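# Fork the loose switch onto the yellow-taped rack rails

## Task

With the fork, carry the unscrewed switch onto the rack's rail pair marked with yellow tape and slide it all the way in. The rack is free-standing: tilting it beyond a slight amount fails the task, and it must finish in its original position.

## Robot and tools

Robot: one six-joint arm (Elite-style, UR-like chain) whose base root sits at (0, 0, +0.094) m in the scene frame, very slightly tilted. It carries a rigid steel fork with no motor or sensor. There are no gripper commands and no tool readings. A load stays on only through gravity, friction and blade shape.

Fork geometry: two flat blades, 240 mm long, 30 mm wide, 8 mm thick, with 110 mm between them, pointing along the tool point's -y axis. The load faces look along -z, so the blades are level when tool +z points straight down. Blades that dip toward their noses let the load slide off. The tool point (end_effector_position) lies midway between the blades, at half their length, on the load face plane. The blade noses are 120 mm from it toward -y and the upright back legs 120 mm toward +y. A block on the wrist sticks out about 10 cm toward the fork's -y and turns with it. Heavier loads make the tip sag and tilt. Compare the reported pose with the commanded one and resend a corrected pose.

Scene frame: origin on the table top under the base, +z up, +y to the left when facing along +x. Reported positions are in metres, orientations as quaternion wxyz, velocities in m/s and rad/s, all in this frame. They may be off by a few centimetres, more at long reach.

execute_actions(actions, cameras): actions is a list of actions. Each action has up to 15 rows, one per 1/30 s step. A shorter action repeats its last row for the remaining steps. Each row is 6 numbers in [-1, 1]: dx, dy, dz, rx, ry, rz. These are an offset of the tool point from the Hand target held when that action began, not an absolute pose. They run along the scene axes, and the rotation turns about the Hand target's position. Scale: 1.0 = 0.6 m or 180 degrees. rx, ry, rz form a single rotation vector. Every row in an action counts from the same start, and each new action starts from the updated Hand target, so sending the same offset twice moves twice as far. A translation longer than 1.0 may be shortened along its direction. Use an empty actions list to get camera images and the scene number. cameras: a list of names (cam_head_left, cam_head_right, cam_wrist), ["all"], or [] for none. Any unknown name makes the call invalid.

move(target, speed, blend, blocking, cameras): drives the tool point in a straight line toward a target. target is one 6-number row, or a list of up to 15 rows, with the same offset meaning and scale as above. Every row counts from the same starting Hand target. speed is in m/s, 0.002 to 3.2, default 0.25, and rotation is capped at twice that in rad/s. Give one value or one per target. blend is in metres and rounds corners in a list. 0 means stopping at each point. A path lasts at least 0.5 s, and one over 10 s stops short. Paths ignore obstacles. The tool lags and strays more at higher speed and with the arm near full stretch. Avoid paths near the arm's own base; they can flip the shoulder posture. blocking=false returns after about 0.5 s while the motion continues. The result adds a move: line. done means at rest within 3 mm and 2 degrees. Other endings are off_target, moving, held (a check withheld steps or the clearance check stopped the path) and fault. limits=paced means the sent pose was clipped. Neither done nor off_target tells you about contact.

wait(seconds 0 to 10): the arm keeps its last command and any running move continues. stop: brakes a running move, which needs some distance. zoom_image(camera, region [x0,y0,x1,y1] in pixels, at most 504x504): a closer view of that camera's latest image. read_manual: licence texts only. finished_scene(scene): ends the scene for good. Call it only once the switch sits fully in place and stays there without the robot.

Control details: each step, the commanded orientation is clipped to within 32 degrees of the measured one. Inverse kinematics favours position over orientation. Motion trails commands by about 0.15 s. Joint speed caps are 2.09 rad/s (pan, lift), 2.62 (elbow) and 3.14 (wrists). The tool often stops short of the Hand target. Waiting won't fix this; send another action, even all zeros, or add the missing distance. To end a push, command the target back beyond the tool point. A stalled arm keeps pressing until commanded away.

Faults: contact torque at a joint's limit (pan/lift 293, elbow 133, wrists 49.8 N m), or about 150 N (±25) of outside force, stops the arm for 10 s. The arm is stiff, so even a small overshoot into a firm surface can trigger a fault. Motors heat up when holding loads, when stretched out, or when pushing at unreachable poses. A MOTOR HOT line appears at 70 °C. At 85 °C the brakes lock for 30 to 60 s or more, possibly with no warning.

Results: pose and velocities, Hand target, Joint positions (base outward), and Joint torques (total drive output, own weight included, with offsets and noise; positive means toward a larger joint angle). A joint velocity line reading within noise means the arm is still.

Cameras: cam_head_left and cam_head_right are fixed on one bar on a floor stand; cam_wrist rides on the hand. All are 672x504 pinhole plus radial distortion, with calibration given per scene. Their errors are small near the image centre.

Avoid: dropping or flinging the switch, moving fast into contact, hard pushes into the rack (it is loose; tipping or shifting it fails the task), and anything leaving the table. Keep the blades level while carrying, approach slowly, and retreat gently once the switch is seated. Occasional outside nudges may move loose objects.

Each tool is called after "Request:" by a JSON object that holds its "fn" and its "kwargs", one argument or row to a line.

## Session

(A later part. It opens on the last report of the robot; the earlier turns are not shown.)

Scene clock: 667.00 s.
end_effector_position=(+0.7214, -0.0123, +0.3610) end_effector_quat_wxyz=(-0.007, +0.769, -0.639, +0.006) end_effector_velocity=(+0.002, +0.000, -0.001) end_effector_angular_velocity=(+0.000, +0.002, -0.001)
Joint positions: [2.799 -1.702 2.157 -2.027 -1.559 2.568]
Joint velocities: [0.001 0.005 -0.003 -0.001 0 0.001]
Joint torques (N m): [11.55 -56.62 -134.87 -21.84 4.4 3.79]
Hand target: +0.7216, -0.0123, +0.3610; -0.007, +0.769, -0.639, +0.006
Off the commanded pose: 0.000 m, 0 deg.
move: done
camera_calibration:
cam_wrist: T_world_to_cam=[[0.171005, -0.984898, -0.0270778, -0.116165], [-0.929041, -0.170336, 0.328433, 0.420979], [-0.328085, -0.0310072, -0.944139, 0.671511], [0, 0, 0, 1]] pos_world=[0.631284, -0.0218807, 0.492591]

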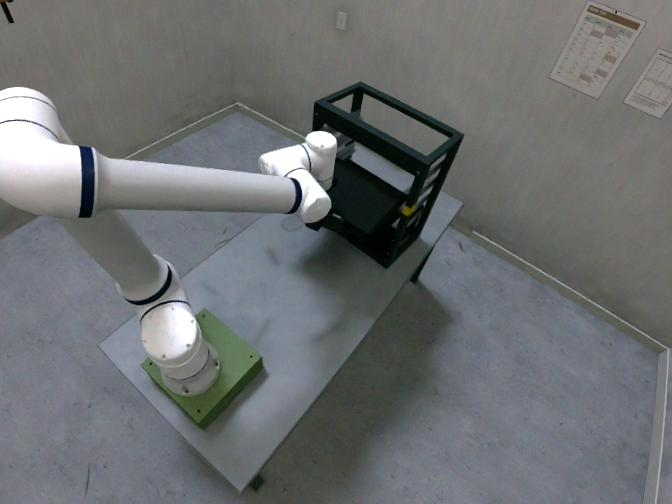

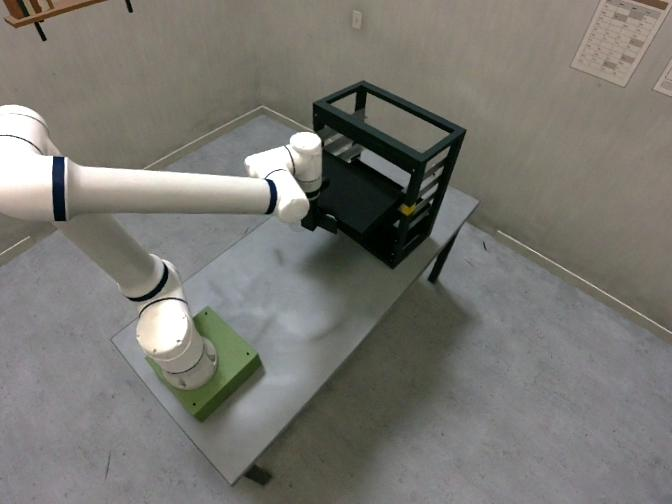

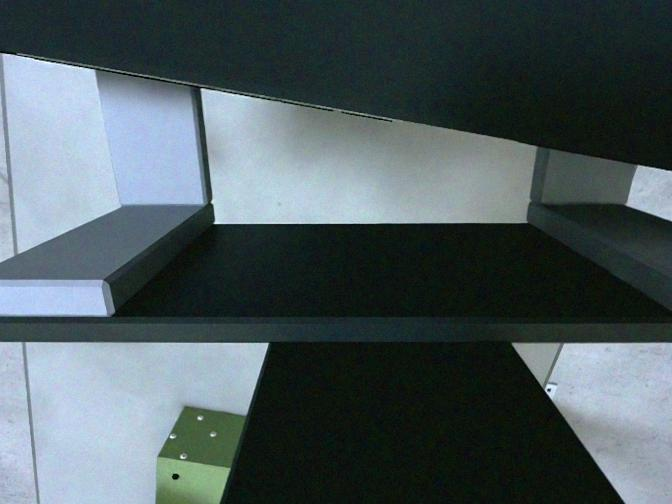

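Request:
{"fn": "move", "kwargs": {
  "target": [
    [-0.0498, 0.004, 0, 0, 0, 0],
    [-0.0777, -0.0008, 0, 0, 0, -0.02756]
  ],
  "speed": [0.08, 0.06],
  "blend": [0.005, 0],
  "cameras": ["all"]
}}

Request:
{"fn": "zoom_image", "kwargs": {
  "camera": "cam_head_left",
  "region": [360, 170, 420, 230]
}}

Request:
{"fn": "zoom_image", "kwargs": {
  "camera": "cam_head_right",
  "region": [360, 170, 420, 230]
}}

Request:
{"fn": "zoom_image", "kwargs": {
  "camera": "cam_head_right",
  "region": [295, 125, 355, 185]
}}

Request:
{"fn": "zoom_image", "kwargs": {
  "camera": "cam_head_left",
  "region": [295, 125, 355, 185]
}}

Scene clock: 721.77 s.
end_effector_position=(+0.6751, -0.0128, +0.3610) end_effector_quat_wxyz=(-0.007, +0.741, -0.671, +0.006)
Joint positions: [2.786 -1.796 2.23 -2.007 -1.56 2.641]
Joint torques (N m): [9.64 -73.57 -109.38 -16.25 1.79 3.2]
Hand target: +0.6750, -0.0128, +0.3610; -0.007, +0.741, -0.672, +0.006
Off the commanded pose: 0.000 m, 0 deg.
move: done
camera_calibration:
cam_wrist: T_world_to_cam=[[0.0855933, -0.995963, -0.0270416, -0.0512472], [-0.940259, -0.0897232, 0.328425, 0.386372], [-0.329525, -0.00268488, -0.944143, 0.657603], [0, 0, 0, 1]] pos_world=[0.584373, -0.0146082, 0.492591]

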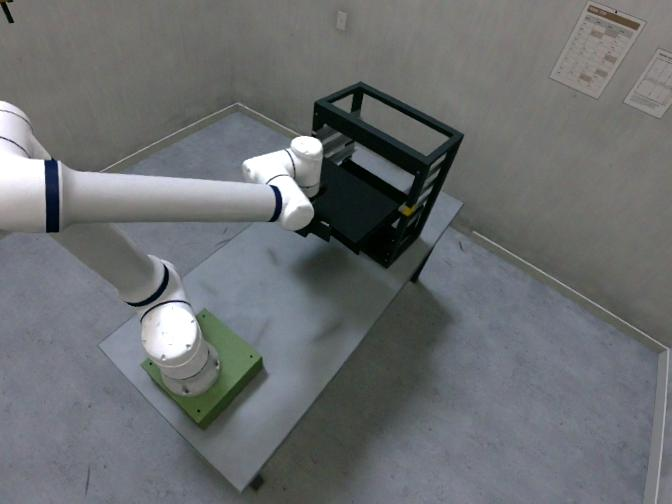

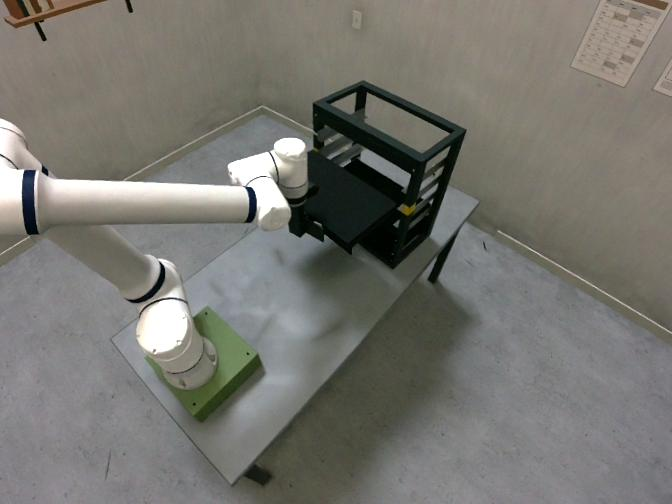

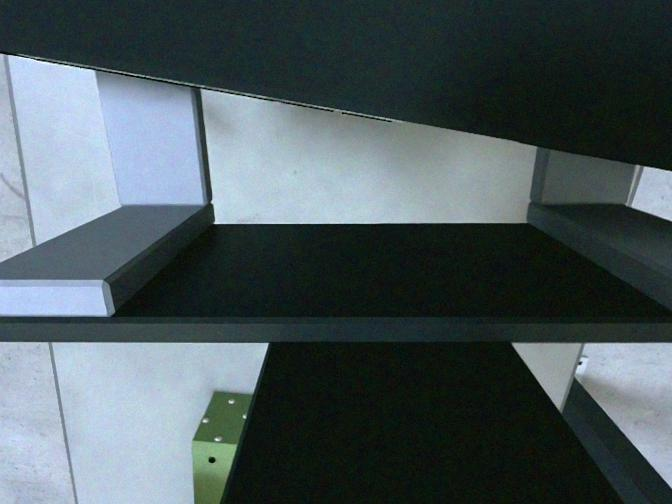

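Scaled by 8.400.

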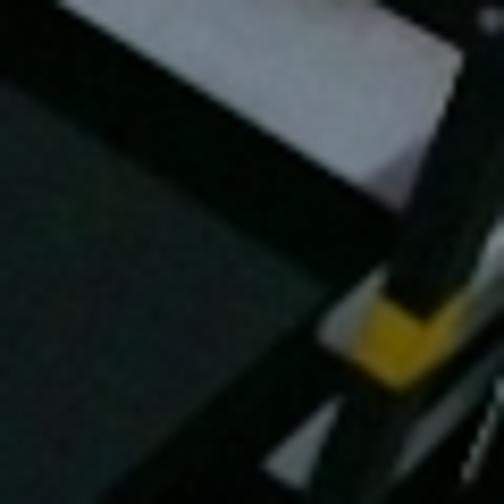

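Scaled by 8.400.

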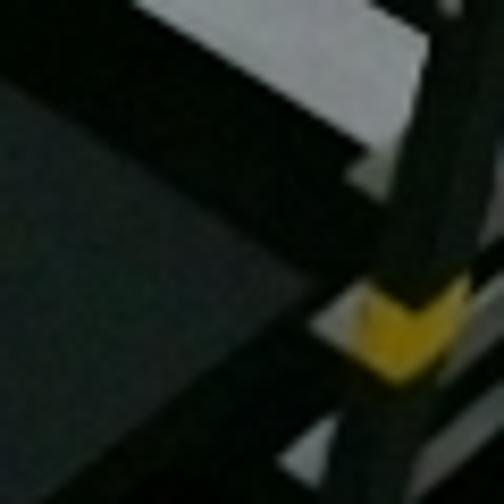

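Scaled by 8.400.

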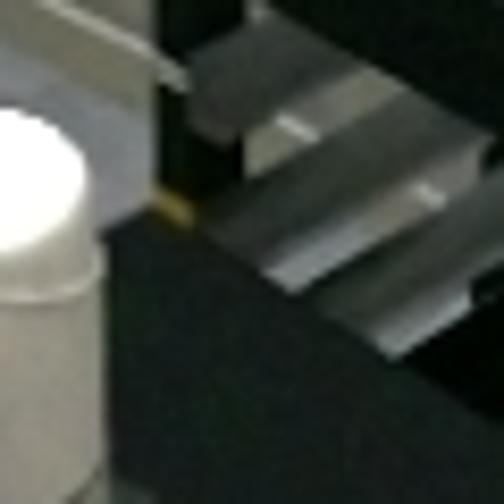

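Scaled by 8.400.

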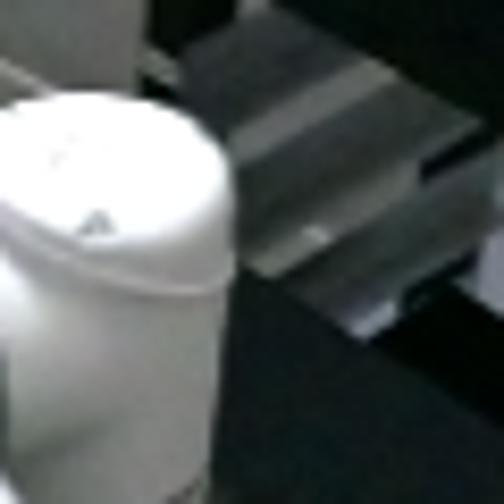

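Request:
{"fn": "move", "kwargs": {
  "target": [0.0325, -0.011, 0, 0, 0, 0],
  "speed": 0.05,
  "cameras": ["all"]
}}

Request:
{"fn": "zoom_image", "kwargs": {
  "camera": "cam_head_left",
  "region": [370, 170, 430, 230]
}}

Request:
{"fn": "zoom_image", "kwargs": {
  "camera": "cam_head_right",
  "region": [370, 170, 430, 230]
}}

Request:
{"fn": "zoom_image", "kwargs": {
  "camera": "cam_head_right",
  "region": [295, 125, 355, 185]
}}

Scene clock: 873.00 s.
end_effector_position=(+0.6944, -0.0193, +0.3610) end_effector_quat_wxyz=(-0.007, +0.741, -0.672, +0.006)
Joint positions: [2.789 -1.758 2.201 -2.017 -1.56 2.645]
Joint torques (N m): [10.85 -47.64 -134.23 -21.48 4.37 3.27]
Hand target: +0.6945, -0.0194, +0.3610; -0.007, +0.741, -0.672, +0.006
Off the commanded pose: 0.000 m, 0 deg.
move: done
camera_calibration:
cam_wrist: T_world_to_cam=[[0.0851772, -0.996, -0.0270063, -0.0591403], [-0.940299, -0.0893188, 0.328422, 0.403969], [-0.32952, -0.00258004, -0.944145, 0.663945], [0, 0, 0, 1]] pos_world=[0.603672, -0.0211087, 0.492591]

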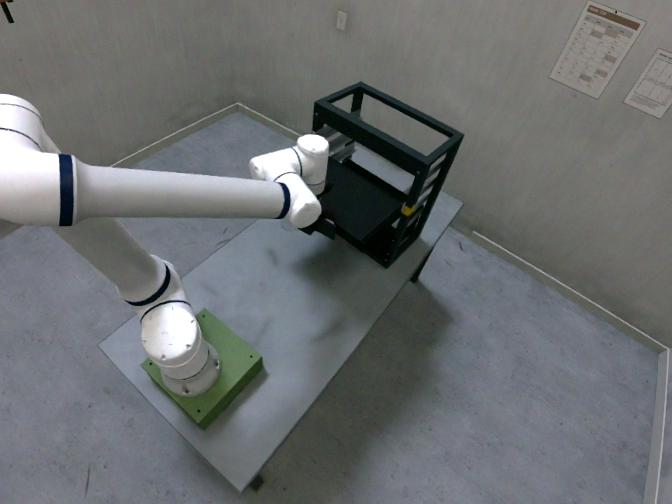

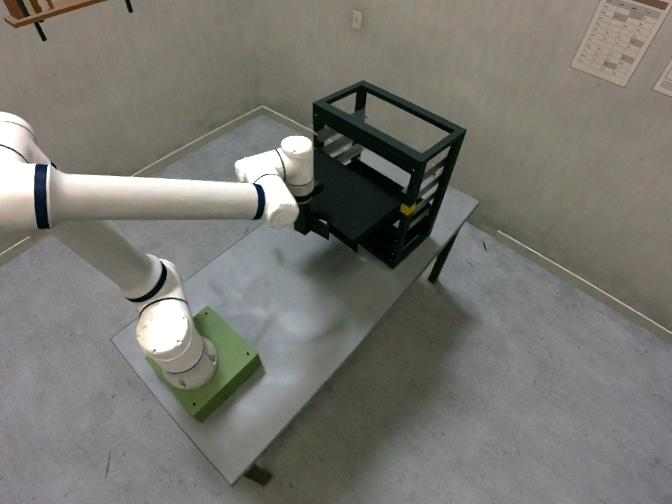

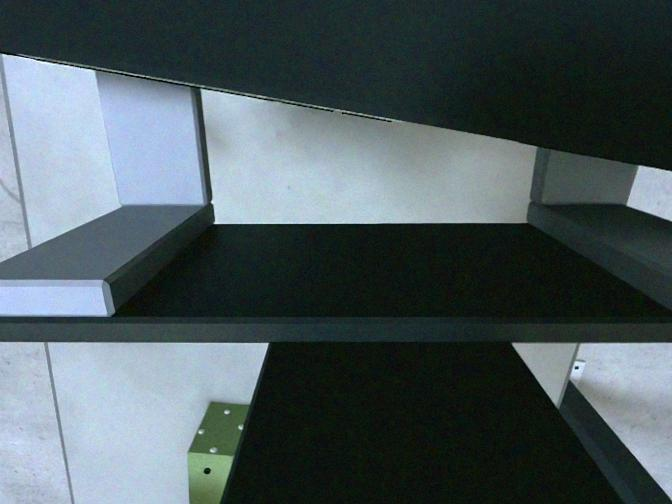

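Scaled by 8.400.

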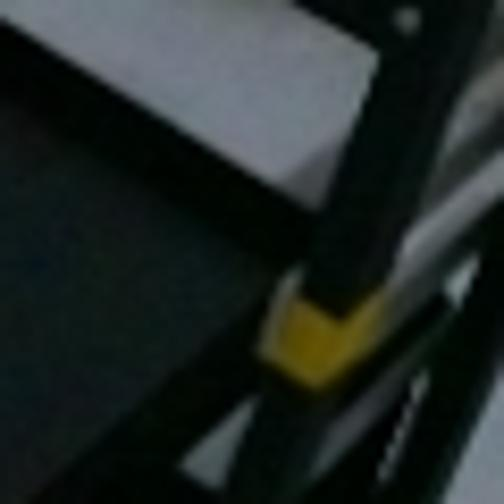

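Scaled by 8.400.

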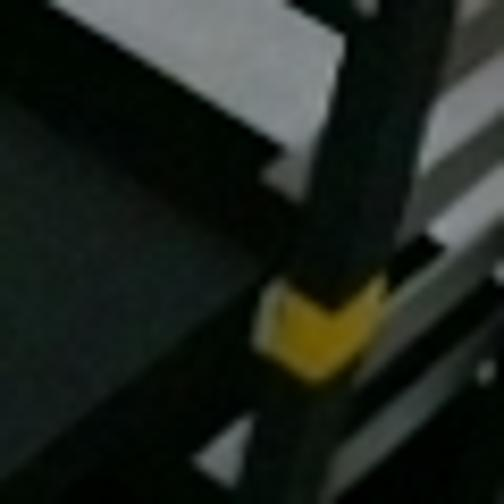

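Scaled by 8.400.

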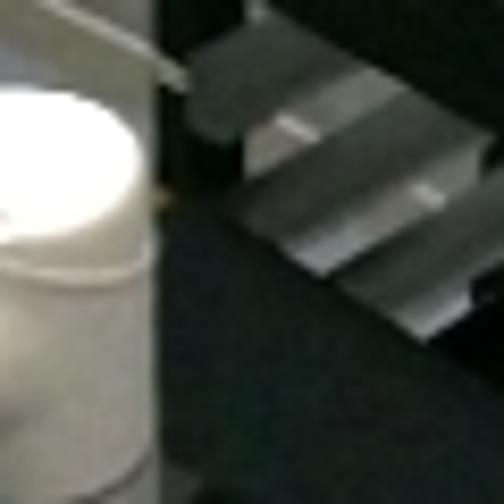

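Request:
{"fn": "move", "kwargs": {
  "target": [0.01661, -0.00134, 0, 0, 0, 0],
  "speed": 0.04,
  "cameras": ["cam_wrist"]
}}

Request:
{"fn": "move", "kwargs": {
  "target": [0.01661, -0.00134, 0, 0, 0, 0],
  "speed": 0.04,
  "cameras": ["all"]
}}

Request:
{"fn": "zoom_image", "kwargs": {
  "camera": "cam_head_left",
  "region": [370, 160, 430, 220]
}}

Request:
{"fn": "zoom_image", "kwargs": {
  "camera": "cam_head_right",
  "region": [300, 115, 360, 175]
}}

Scene clock: 883.50 s.
end_effector_position=(+0.7043, -0.0202, +0.3610) end_effector_quat_wxyz=(-0.007, +0.741, -0.672, +0.006)
Joint positions: [2.795 -1.739 2.186 -2.021 -1.56 2.651]
Joint torques (N m): [9.8 -49.27 -134.62 -21.3 4.11 3.01]
Hand target: +0.7045, -0.0202, +0.3610; -0.007, +0.741, -0.672, +0.006
Off the commanded pose: 0.000 m, 0 deg.
move: done
camera_calibration:
cam_wrist: T_world_to_cam=[[0.0852395, -0.995991, -0.0271324, -0.0607564], [-0.940292, -0.0894191, 0.328412, 0.413206], [-0.329521, -0.00248125, -0.944145, 0.667208], [0, 0, 0, 1]] pos_world=[0.613572, -0.0219088, 0.492591]
Images, in order (width x height): cam_wrist 672x504.

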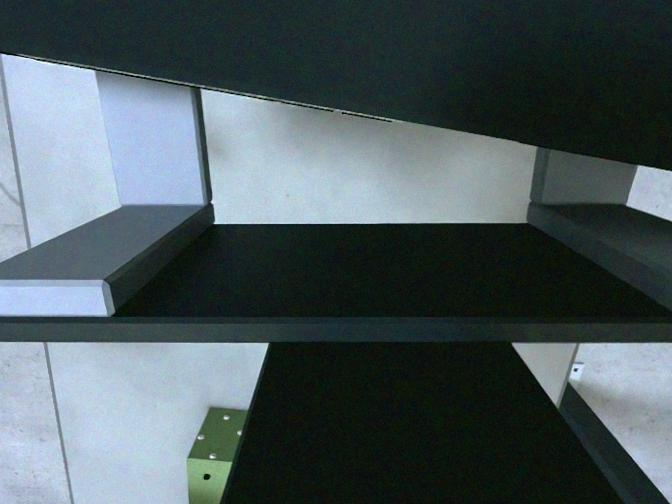

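Scene clock: 884.30 s.
end_effector_position=(+0.7143, -0.0210, +0.3610) end_effector_quat_wxyz=(-0.007, +0.741, -0.672, +0.006)
Joint positions: [2.8 -1.72 2.171 -2.025 -1.56 2.656]
Joint torques (N m): [9.34 -52.61 -133.11 -21.27 2.59 3.21]
Hand target: +0.7145, -0.0210, +0.3610; -0.007, +0.741, -0.672, +0.006
Off the commanded pose: 0.000 m, 0 deg.
move: done
camera_calibration:
cam_wrist: T_world_to_cam=[[0.0852408, -0.995991, -0.0271329, -0.0624062], [-0.940292, -0.0894206, 0.328412, 0.422537], [-0.329521, -0.00248127, -0.944145, 0.670501], [0, 0, 0, 1]] pos_world=[0.623572, -0.0227088, 0.492591]

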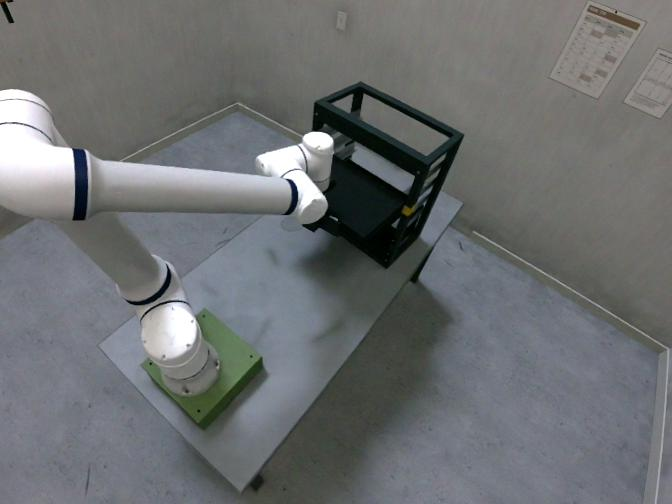

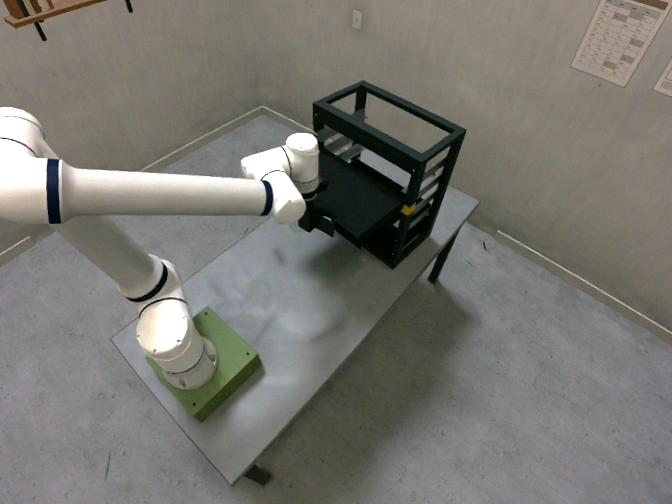

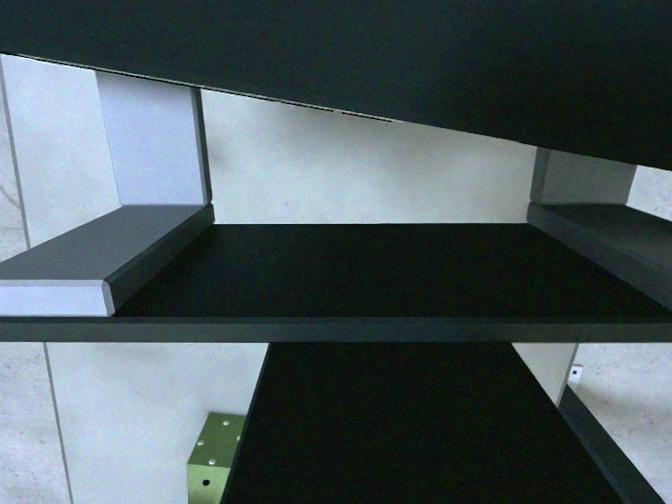

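Scaled by 8.400.

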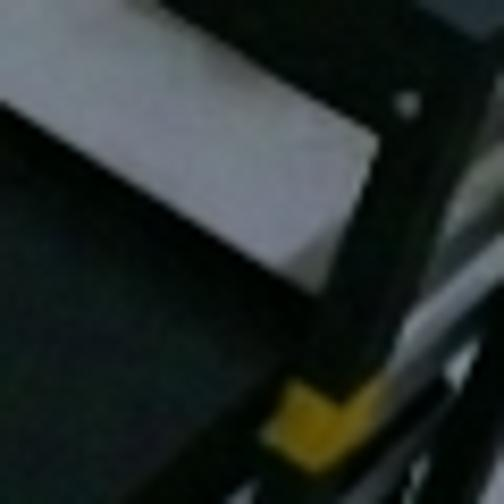

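Scaled by 8.400.

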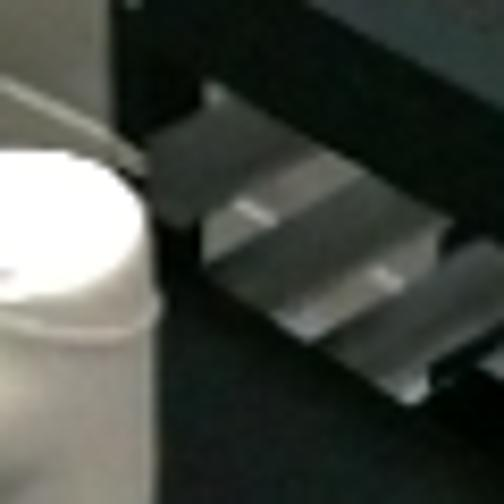

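Request:
{"fn": "move", "kwargs": {
  "target": [0.01661, -0.00134, 0, 0, 0, 0],
  "speed": 0.04,
  "cameras": ["cam_wrist"]
}}

Request:
{"fn": "move", "kwargs": {
  "target": [0.01661, -0.00134, 0, 0, 0, 0],
  "speed": 0.04,
  "cameras": ["all"]
}}

Request:
{"fn": "zoom_image", "kwargs": {
  "camera": "cam_head_left",
  "region": [370, 160, 430, 220]
}}

Request:
{"fn": "zoom_image", "kwargs": {
  "camera": "cam_head_right",
  "region": [300, 115, 360, 175]
}}

Scene clock: 895.00 s.
end_effector_position=(+0.7242, -0.0218, +0.3610) end_effector_quat_wxyz=(-0.007, +0.741, -0.672, +0.006)
Joint positions: [2.806 -1.701 2.156 -2.028 -1.56 2.662]
Joint torques (N m): [10.12 -57.75 -133.1 -21.39 1.94 3.23]
Hand target: +0.7244, -0.0218, +0.3610; -0.007, +0.741, -0.672, +0.006
Off the commanded pose: 0.000 m, 0 deg.
move: done
camera_calibration:
cam_wrist: T_world_to_cam=[[0.0851772, -0.996, -0.0270063, -0.0640775], [-0.940299, -0.0893188, 0.328422, 0.431869], [-0.32952, -0.00258004, -0.944145, 0.673792], [0, 0, 0, 1]] pos_world=[0.633572, -0.0235087, 0.492591]
Images, in order (width x height): cam_wrist 672x504.

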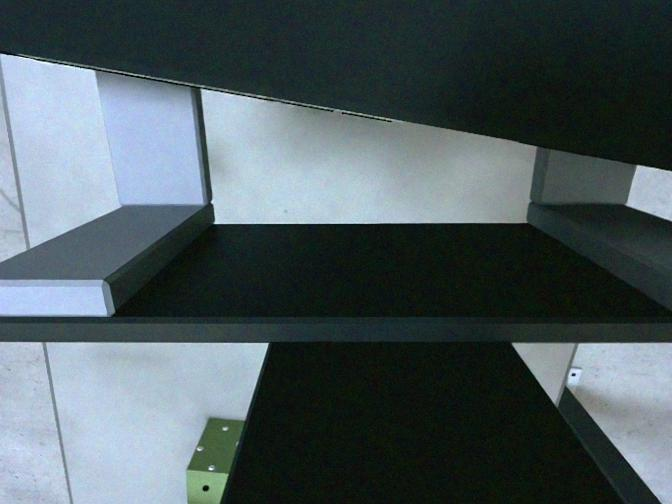

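Scene clock: 895.80 s.
end_effector_position=(+0.7342, -0.0226, +0.3610) end_effector_quat_wxyz=(-0.007, +0.741, -0.672, +0.006) end_effector_velocity=(+0.002, +0.000, -0.001) end_effector_angular_velocity=(+0.001, +0.001, +0.000)
Joint positions: [2.811 -1.683 2.141 -2.031 -1.56 2.667]
Joint velocities: [0.001 0.005 -0.002 -0.001 0 0.001]
Joint torques (N m): [9.28 -56.94 -134.5 -21.21 1.78 2.93]
Hand target: +0.7344, -0.0226, +0.3610; -0.007, +0.741, -0.672, +0.006
Off the commanded pose: 0.000 m, 0 deg.
move: done
camera_calibration:
cam_wrist: T_world_to_cam=[[0.0851772, -0.996, -0.0270063, -0.0657176], [-0.940299, -0.0893188, 0.328422, 0.441107], [-0.32952, -0.00258004, -0.944145, 0.677052], [0, 0, 0, 1]] pos_world=[0.643472, -0.0243087, 0.492591]

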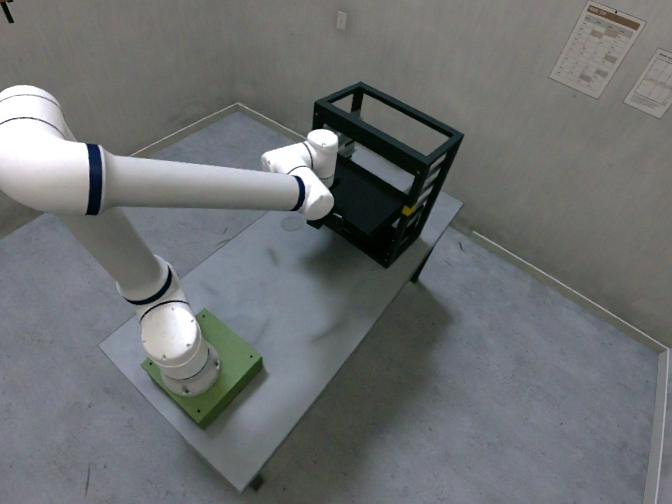

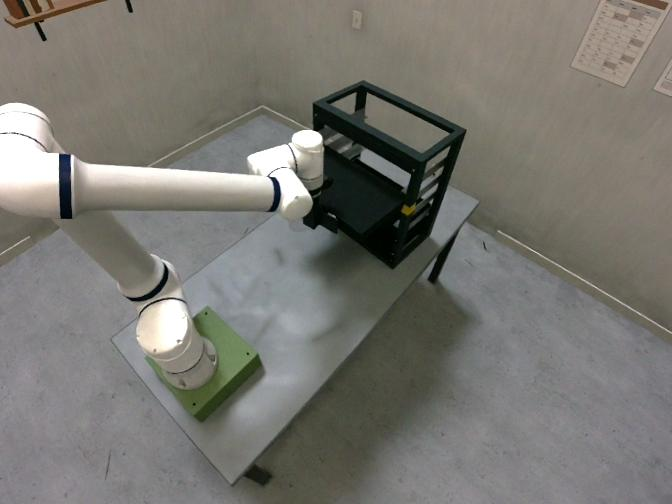

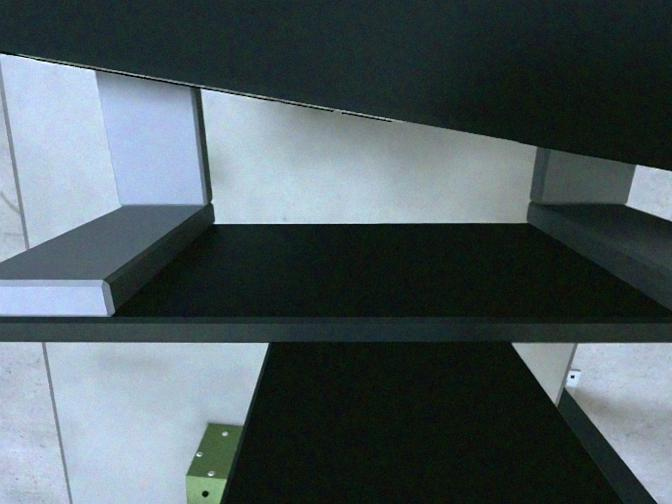

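Scaled by 8.400.

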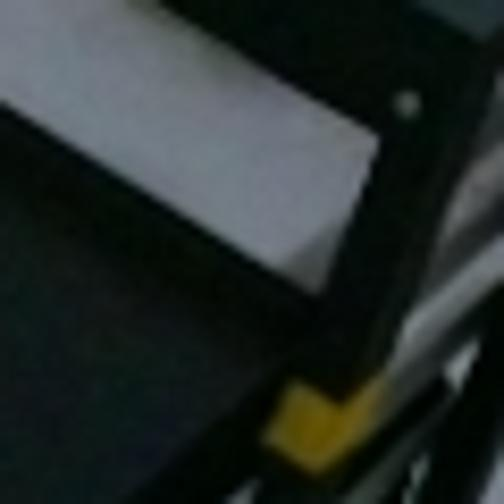

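Scaled by 8.400.

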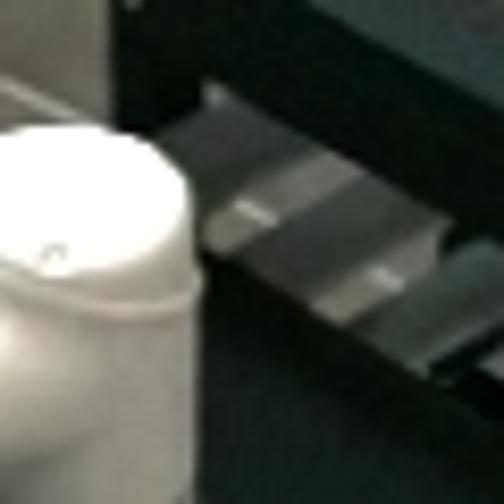

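Request:
{"fn": "move", "kwargs": {
  "target": [0.04984, -0.00401, 0, 0, 0, 0],
  "speed": 0.05,
  "cameras": ["cam_wrist"]
}}

Request:
{"fn": "move", "kwargs": {
  "target": [0.04984, -0.00401, 0, 0, 0, 0],
  "speed": 0.05,
  "cameras": ["all"]
}}

Request:
{"fn": "zoom_image", "kwargs": {
  "camera": "cam_head_left",
  "region": [310, 100, 440, 230]
}}

Request:
{"fn": "zoom_image", "kwargs": {
  "camera": "cam_head_right",
  "region": [310, 100, 440, 230]
}}

Scene clock: 901.57 s.
end_effector_position=(+0.7641, -0.0250, +0.3610) end_effector_quat_wxyz=(-0.007, +0.741, -0.672, +0.006)
Joint positions: [2.826 -1.629 2.093 -2.038 -1.56 2.682]
Joint torques (N m): [8.7 -65.99 -132.69 -21.25 2.28 3.54]
Hand target: +0.7643, -0.0250, +0.3610; -0.007, +0.741, -0.672, +0.006
Off the commanded pose: 0.000 m, 0 deg.
move: done
camera_calibration:
cam_wrist: T_world_to_cam=[[0.0852408, -0.995991, -0.0271329, -0.0706351], [-0.940292, -0.0894206, 0.328412, 0.469006], [-0.329521, -0.00248127, -0.944145, 0.686902], [0, 0, 0, 1]] pos_world=[0.673372, -0.0267088, 0.492591]
Images, in order (width x height): cam_wrist 672x504.

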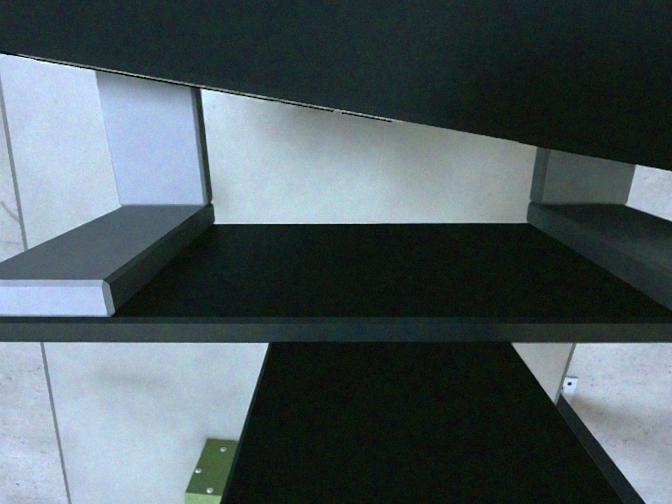

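Scene clock: 902.60 s.
end_effector_position=(+0.7940, -0.0274, +0.3610) end_effector_quat_wxyz=(-0.007, +0.741, -0.672, +0.006)
Joint positions: [2.839 -1.577 2.044 -2.041 -1.56 2.695]
Joint torques (N m): [8.75 -72.51 -134.56 -21.21 1.27 3.22]
Hand target: +0.7942, -0.0274, +0.3610; -0.007, +0.741, -0.672, +0.006
Off the commanded pose: 0.000 m, 0 deg.
move: done
camera_calibration:
cam_wrist: T_world_to_cam=[[0.0851772, -0.996, -0.0270063, -0.0755919], [-0.940299, -0.0893188, 0.328422, 0.496908], [-0.32952, -0.00258004, -0.944145, 0.696745], [0, 0, 0, 1]] pos_world=[0.703272, -0.0291087, 0.492591]

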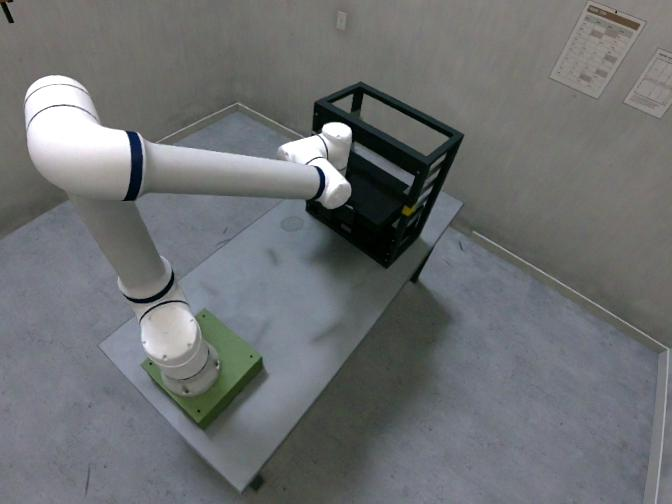

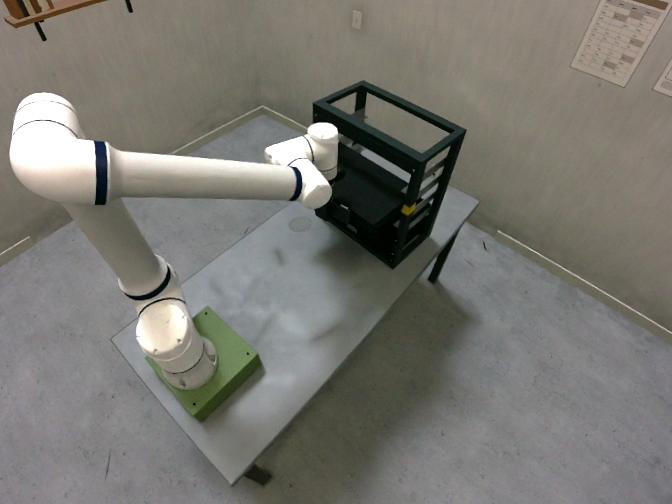

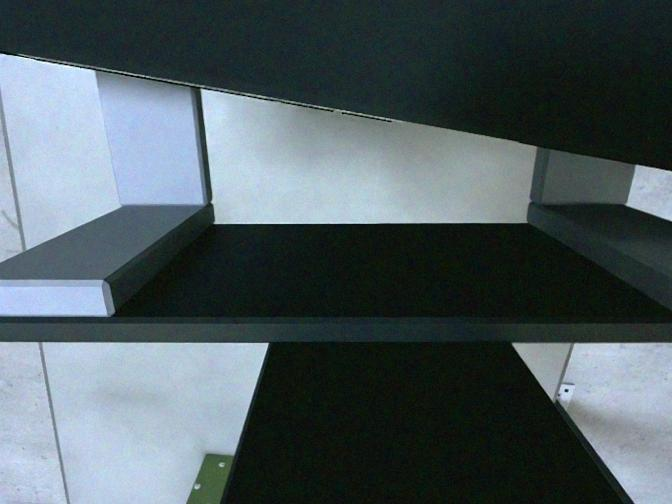

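Scaled by 3.877.

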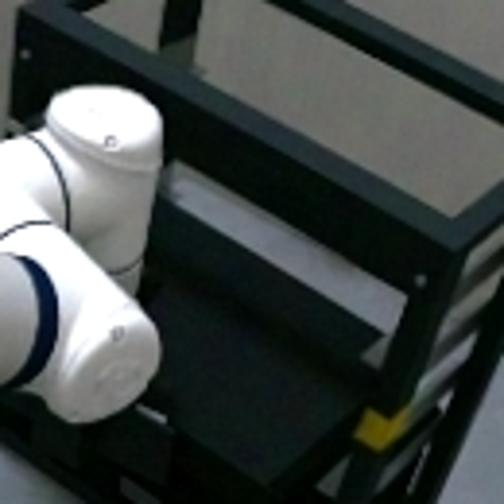

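Scaled by 3.877.

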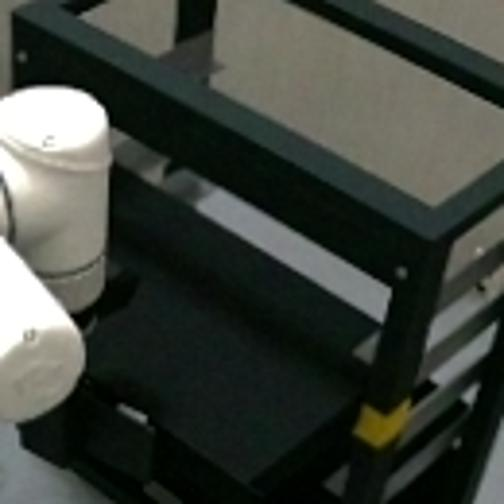

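Request:
{"fn": "move", "kwargs": {
  "target": [0.0748, -0.00602, 0, 0, 0, 0],
  "speed": 0.05,
  "cameras": ["cam_wrist"]
}}

Request:
{"fn": "move", "kwargs": {
  "target": [0.0665, -0.00535, 0, 0, 0, 0],
  "speed": 0.05,
  "cameras": ["all"]
}}

Request:
{"fn": "zoom_image", "kwargs": {
  "camera": "cam_head_left",
  "region": [310, 100, 440, 230]
}}

Request:
{"fn": "zoom_image", "kwargs": {
  "camera": "cam_head_right",
  "region": [310, 100, 440, 230]
}}

Scene clock: 919.63 s.
end_effector_position=(+0.8389, -0.0310, +0.3610) end_effector_quat_wxyz=(-0.007, +0.741, -0.672, +0.006)
Joint positions: [2.857 -1.501 1.967 -2.039 -1.56 2.713]
Joint torques (N m): [8.52 -85.23 -135.1 -16.98 2.46 3.7]
Hand target: +0.8391, -0.0310, +0.3610; -0.007, +0.741, -0.672, +0.006
Off the commanded pose: 0.000 m, 0 deg.
move: done
camera_calibration:
cam_wrist: T_world_to_cam=[[0.0852408, -0.995991, -0.0271329, -0.0830867], [-0.940292, -0.0894206, 0.328412, 0.538794], [-0.329521, -0.00248127, -0.944145, 0.711535], [0, 0, 0, 1]] pos_world=[0.748172, -0.0328088, 0.492591]
Images, in order (width x height): cam_wrist 672x504.

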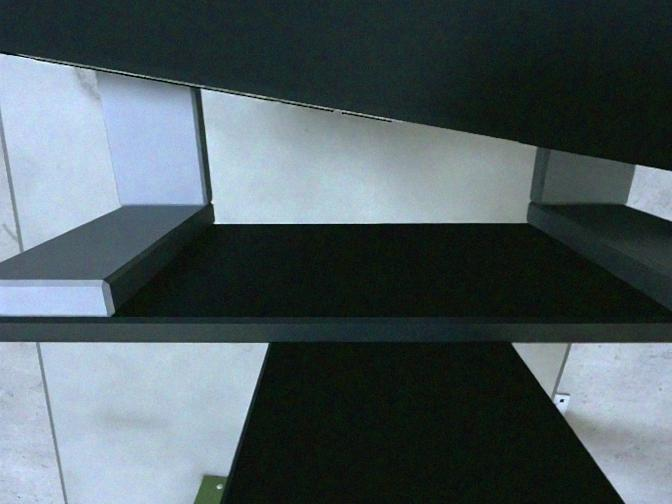

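Scene clock: 920.87 s.
end_effector_position=(+0.8788, -0.0342, +0.3610) end_effector_quat_wxyz=(-0.007, +0.741, -0.672, +0.006)
Joint positions: [2.871 -1.437 1.895 -2.033 -1.561 2.727]
Joint torques (N m): [2.36 -90.87 -137.36 -17.99 0.77 5]
Hand target: +0.8790, -0.0342, +0.3610; -0.007, +0.741, -0.672, +0.006
Off the commanded pose: 0.000 m, 0 deg.
move: done
camera_calibration:
cam_wrist: T_world_to_cam=[[0.0851772, -0.996, -0.0270063, -0.0896874], [-0.940299, -0.0893188, 0.328422, 0.576029], [-0.32952, -0.00258004, -0.944145, 0.72467], [0, 0, 0, 1]] pos_world=[0.788072, -0.0360087, 0.492591]

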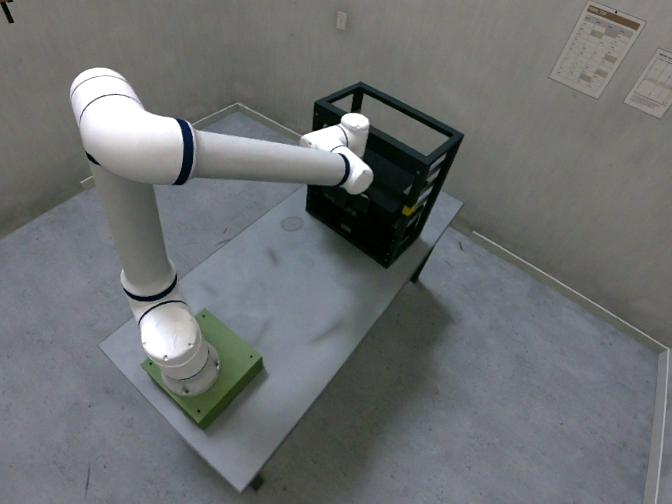

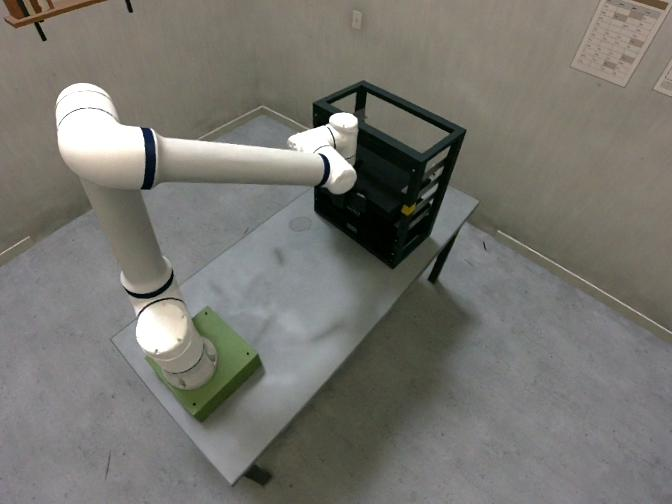

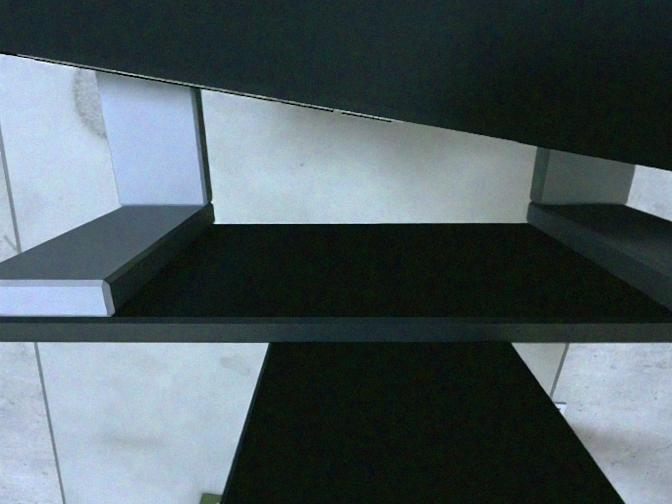

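Scaled by 3.877.

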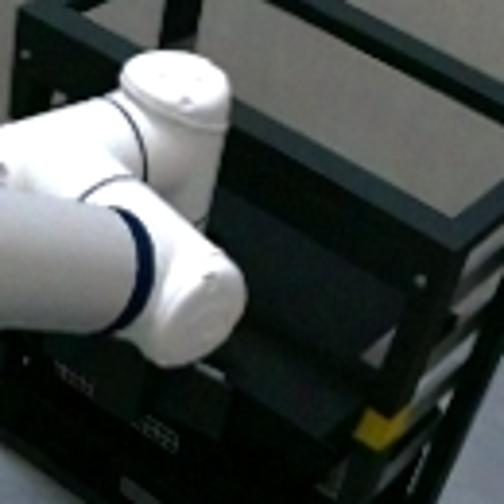

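Scaled by 3.877.

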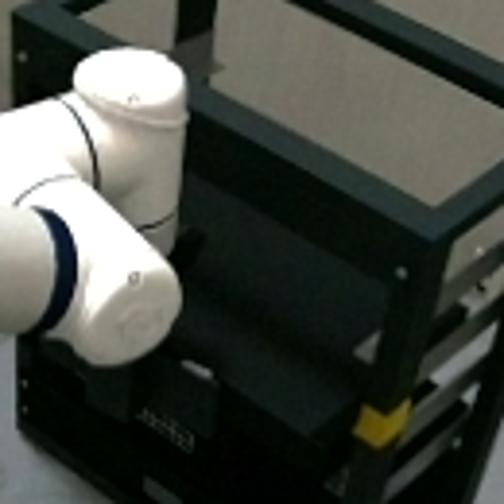

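Request:
{"fn": "move", "kwargs": {
  "target": [0, 0, -0.0383, 0, 0, 0],
  "speed": 0.025,
  "cameras": ["all"]
}}

Request:
{"fn": "zoom_image", "kwargs": {
  "camera": "cam_head_left",
  "region": [310, 100, 440, 230]
}}

Request:
{"fn": "zoom_image", "kwargs": {
  "camera": "cam_head_right",
  "region": [310, 100, 440, 230]
}}

Scene clock: 926.83 s.
end_effector_position=(+0.8790, -0.0342, +0.3382) end_effector_quat_wxyz=(-0.007, +0.741, -0.672, +0.006)
Joint positions: [2.871 -1.419 1.919 -2.074 -1.56 2.727]
Joint torques (N m): [5.24 -60.18 -68.72 -10.48 -0.37 -0.33]
Hand target: +0.8790, -0.0342, +0.3380; -0.007, +0.741, -0.672, +0.006
Off the commanded pose: 0.000 m, 0 deg.
move: done
camera_calibration:
cam_wrist: T_world_to_cam=[[0.0851469, -0.996, -0.0271012, -0.0902518], [-0.940301, -0.0893214, 0.328413, 0.583711], [-0.32952, -0.00248008, -0.944145, 0.703213], [0, 0, 0, 1]] pos_world=[0.788272, -0.0360089, 0.469791]

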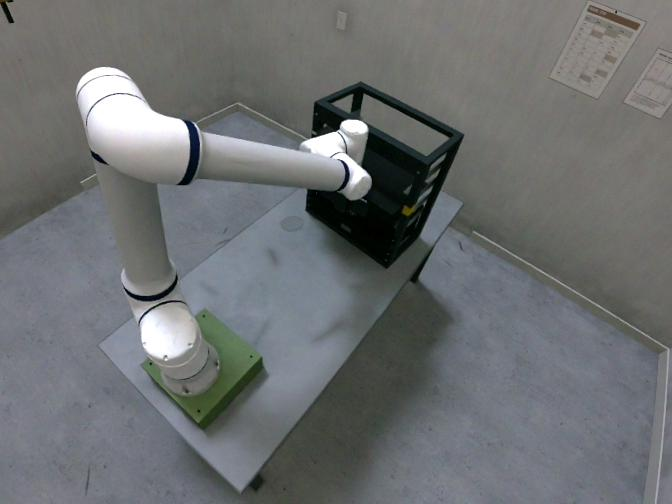

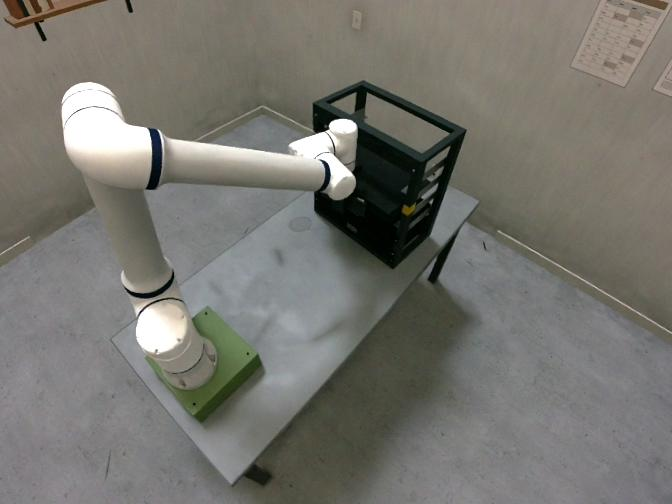

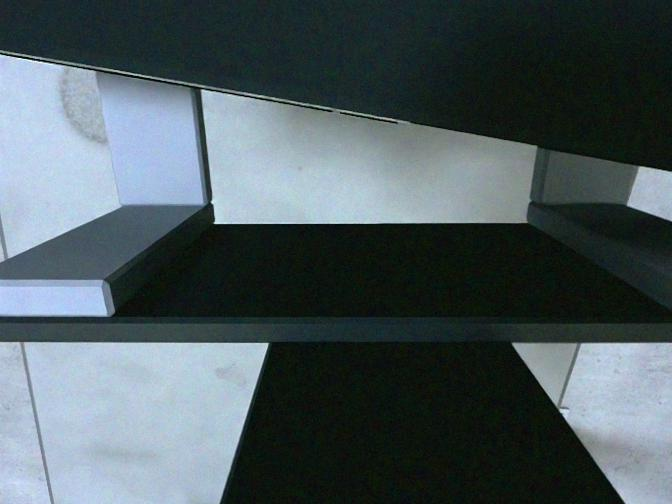

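Scaled by 3.877.

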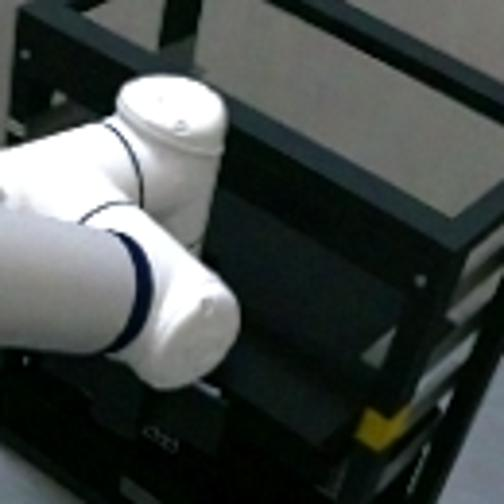

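Scaled by 3.877.

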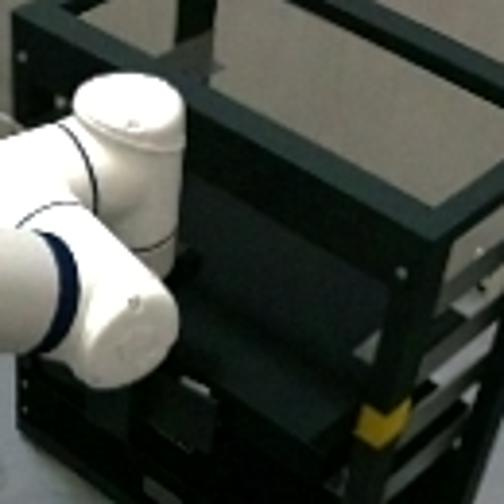

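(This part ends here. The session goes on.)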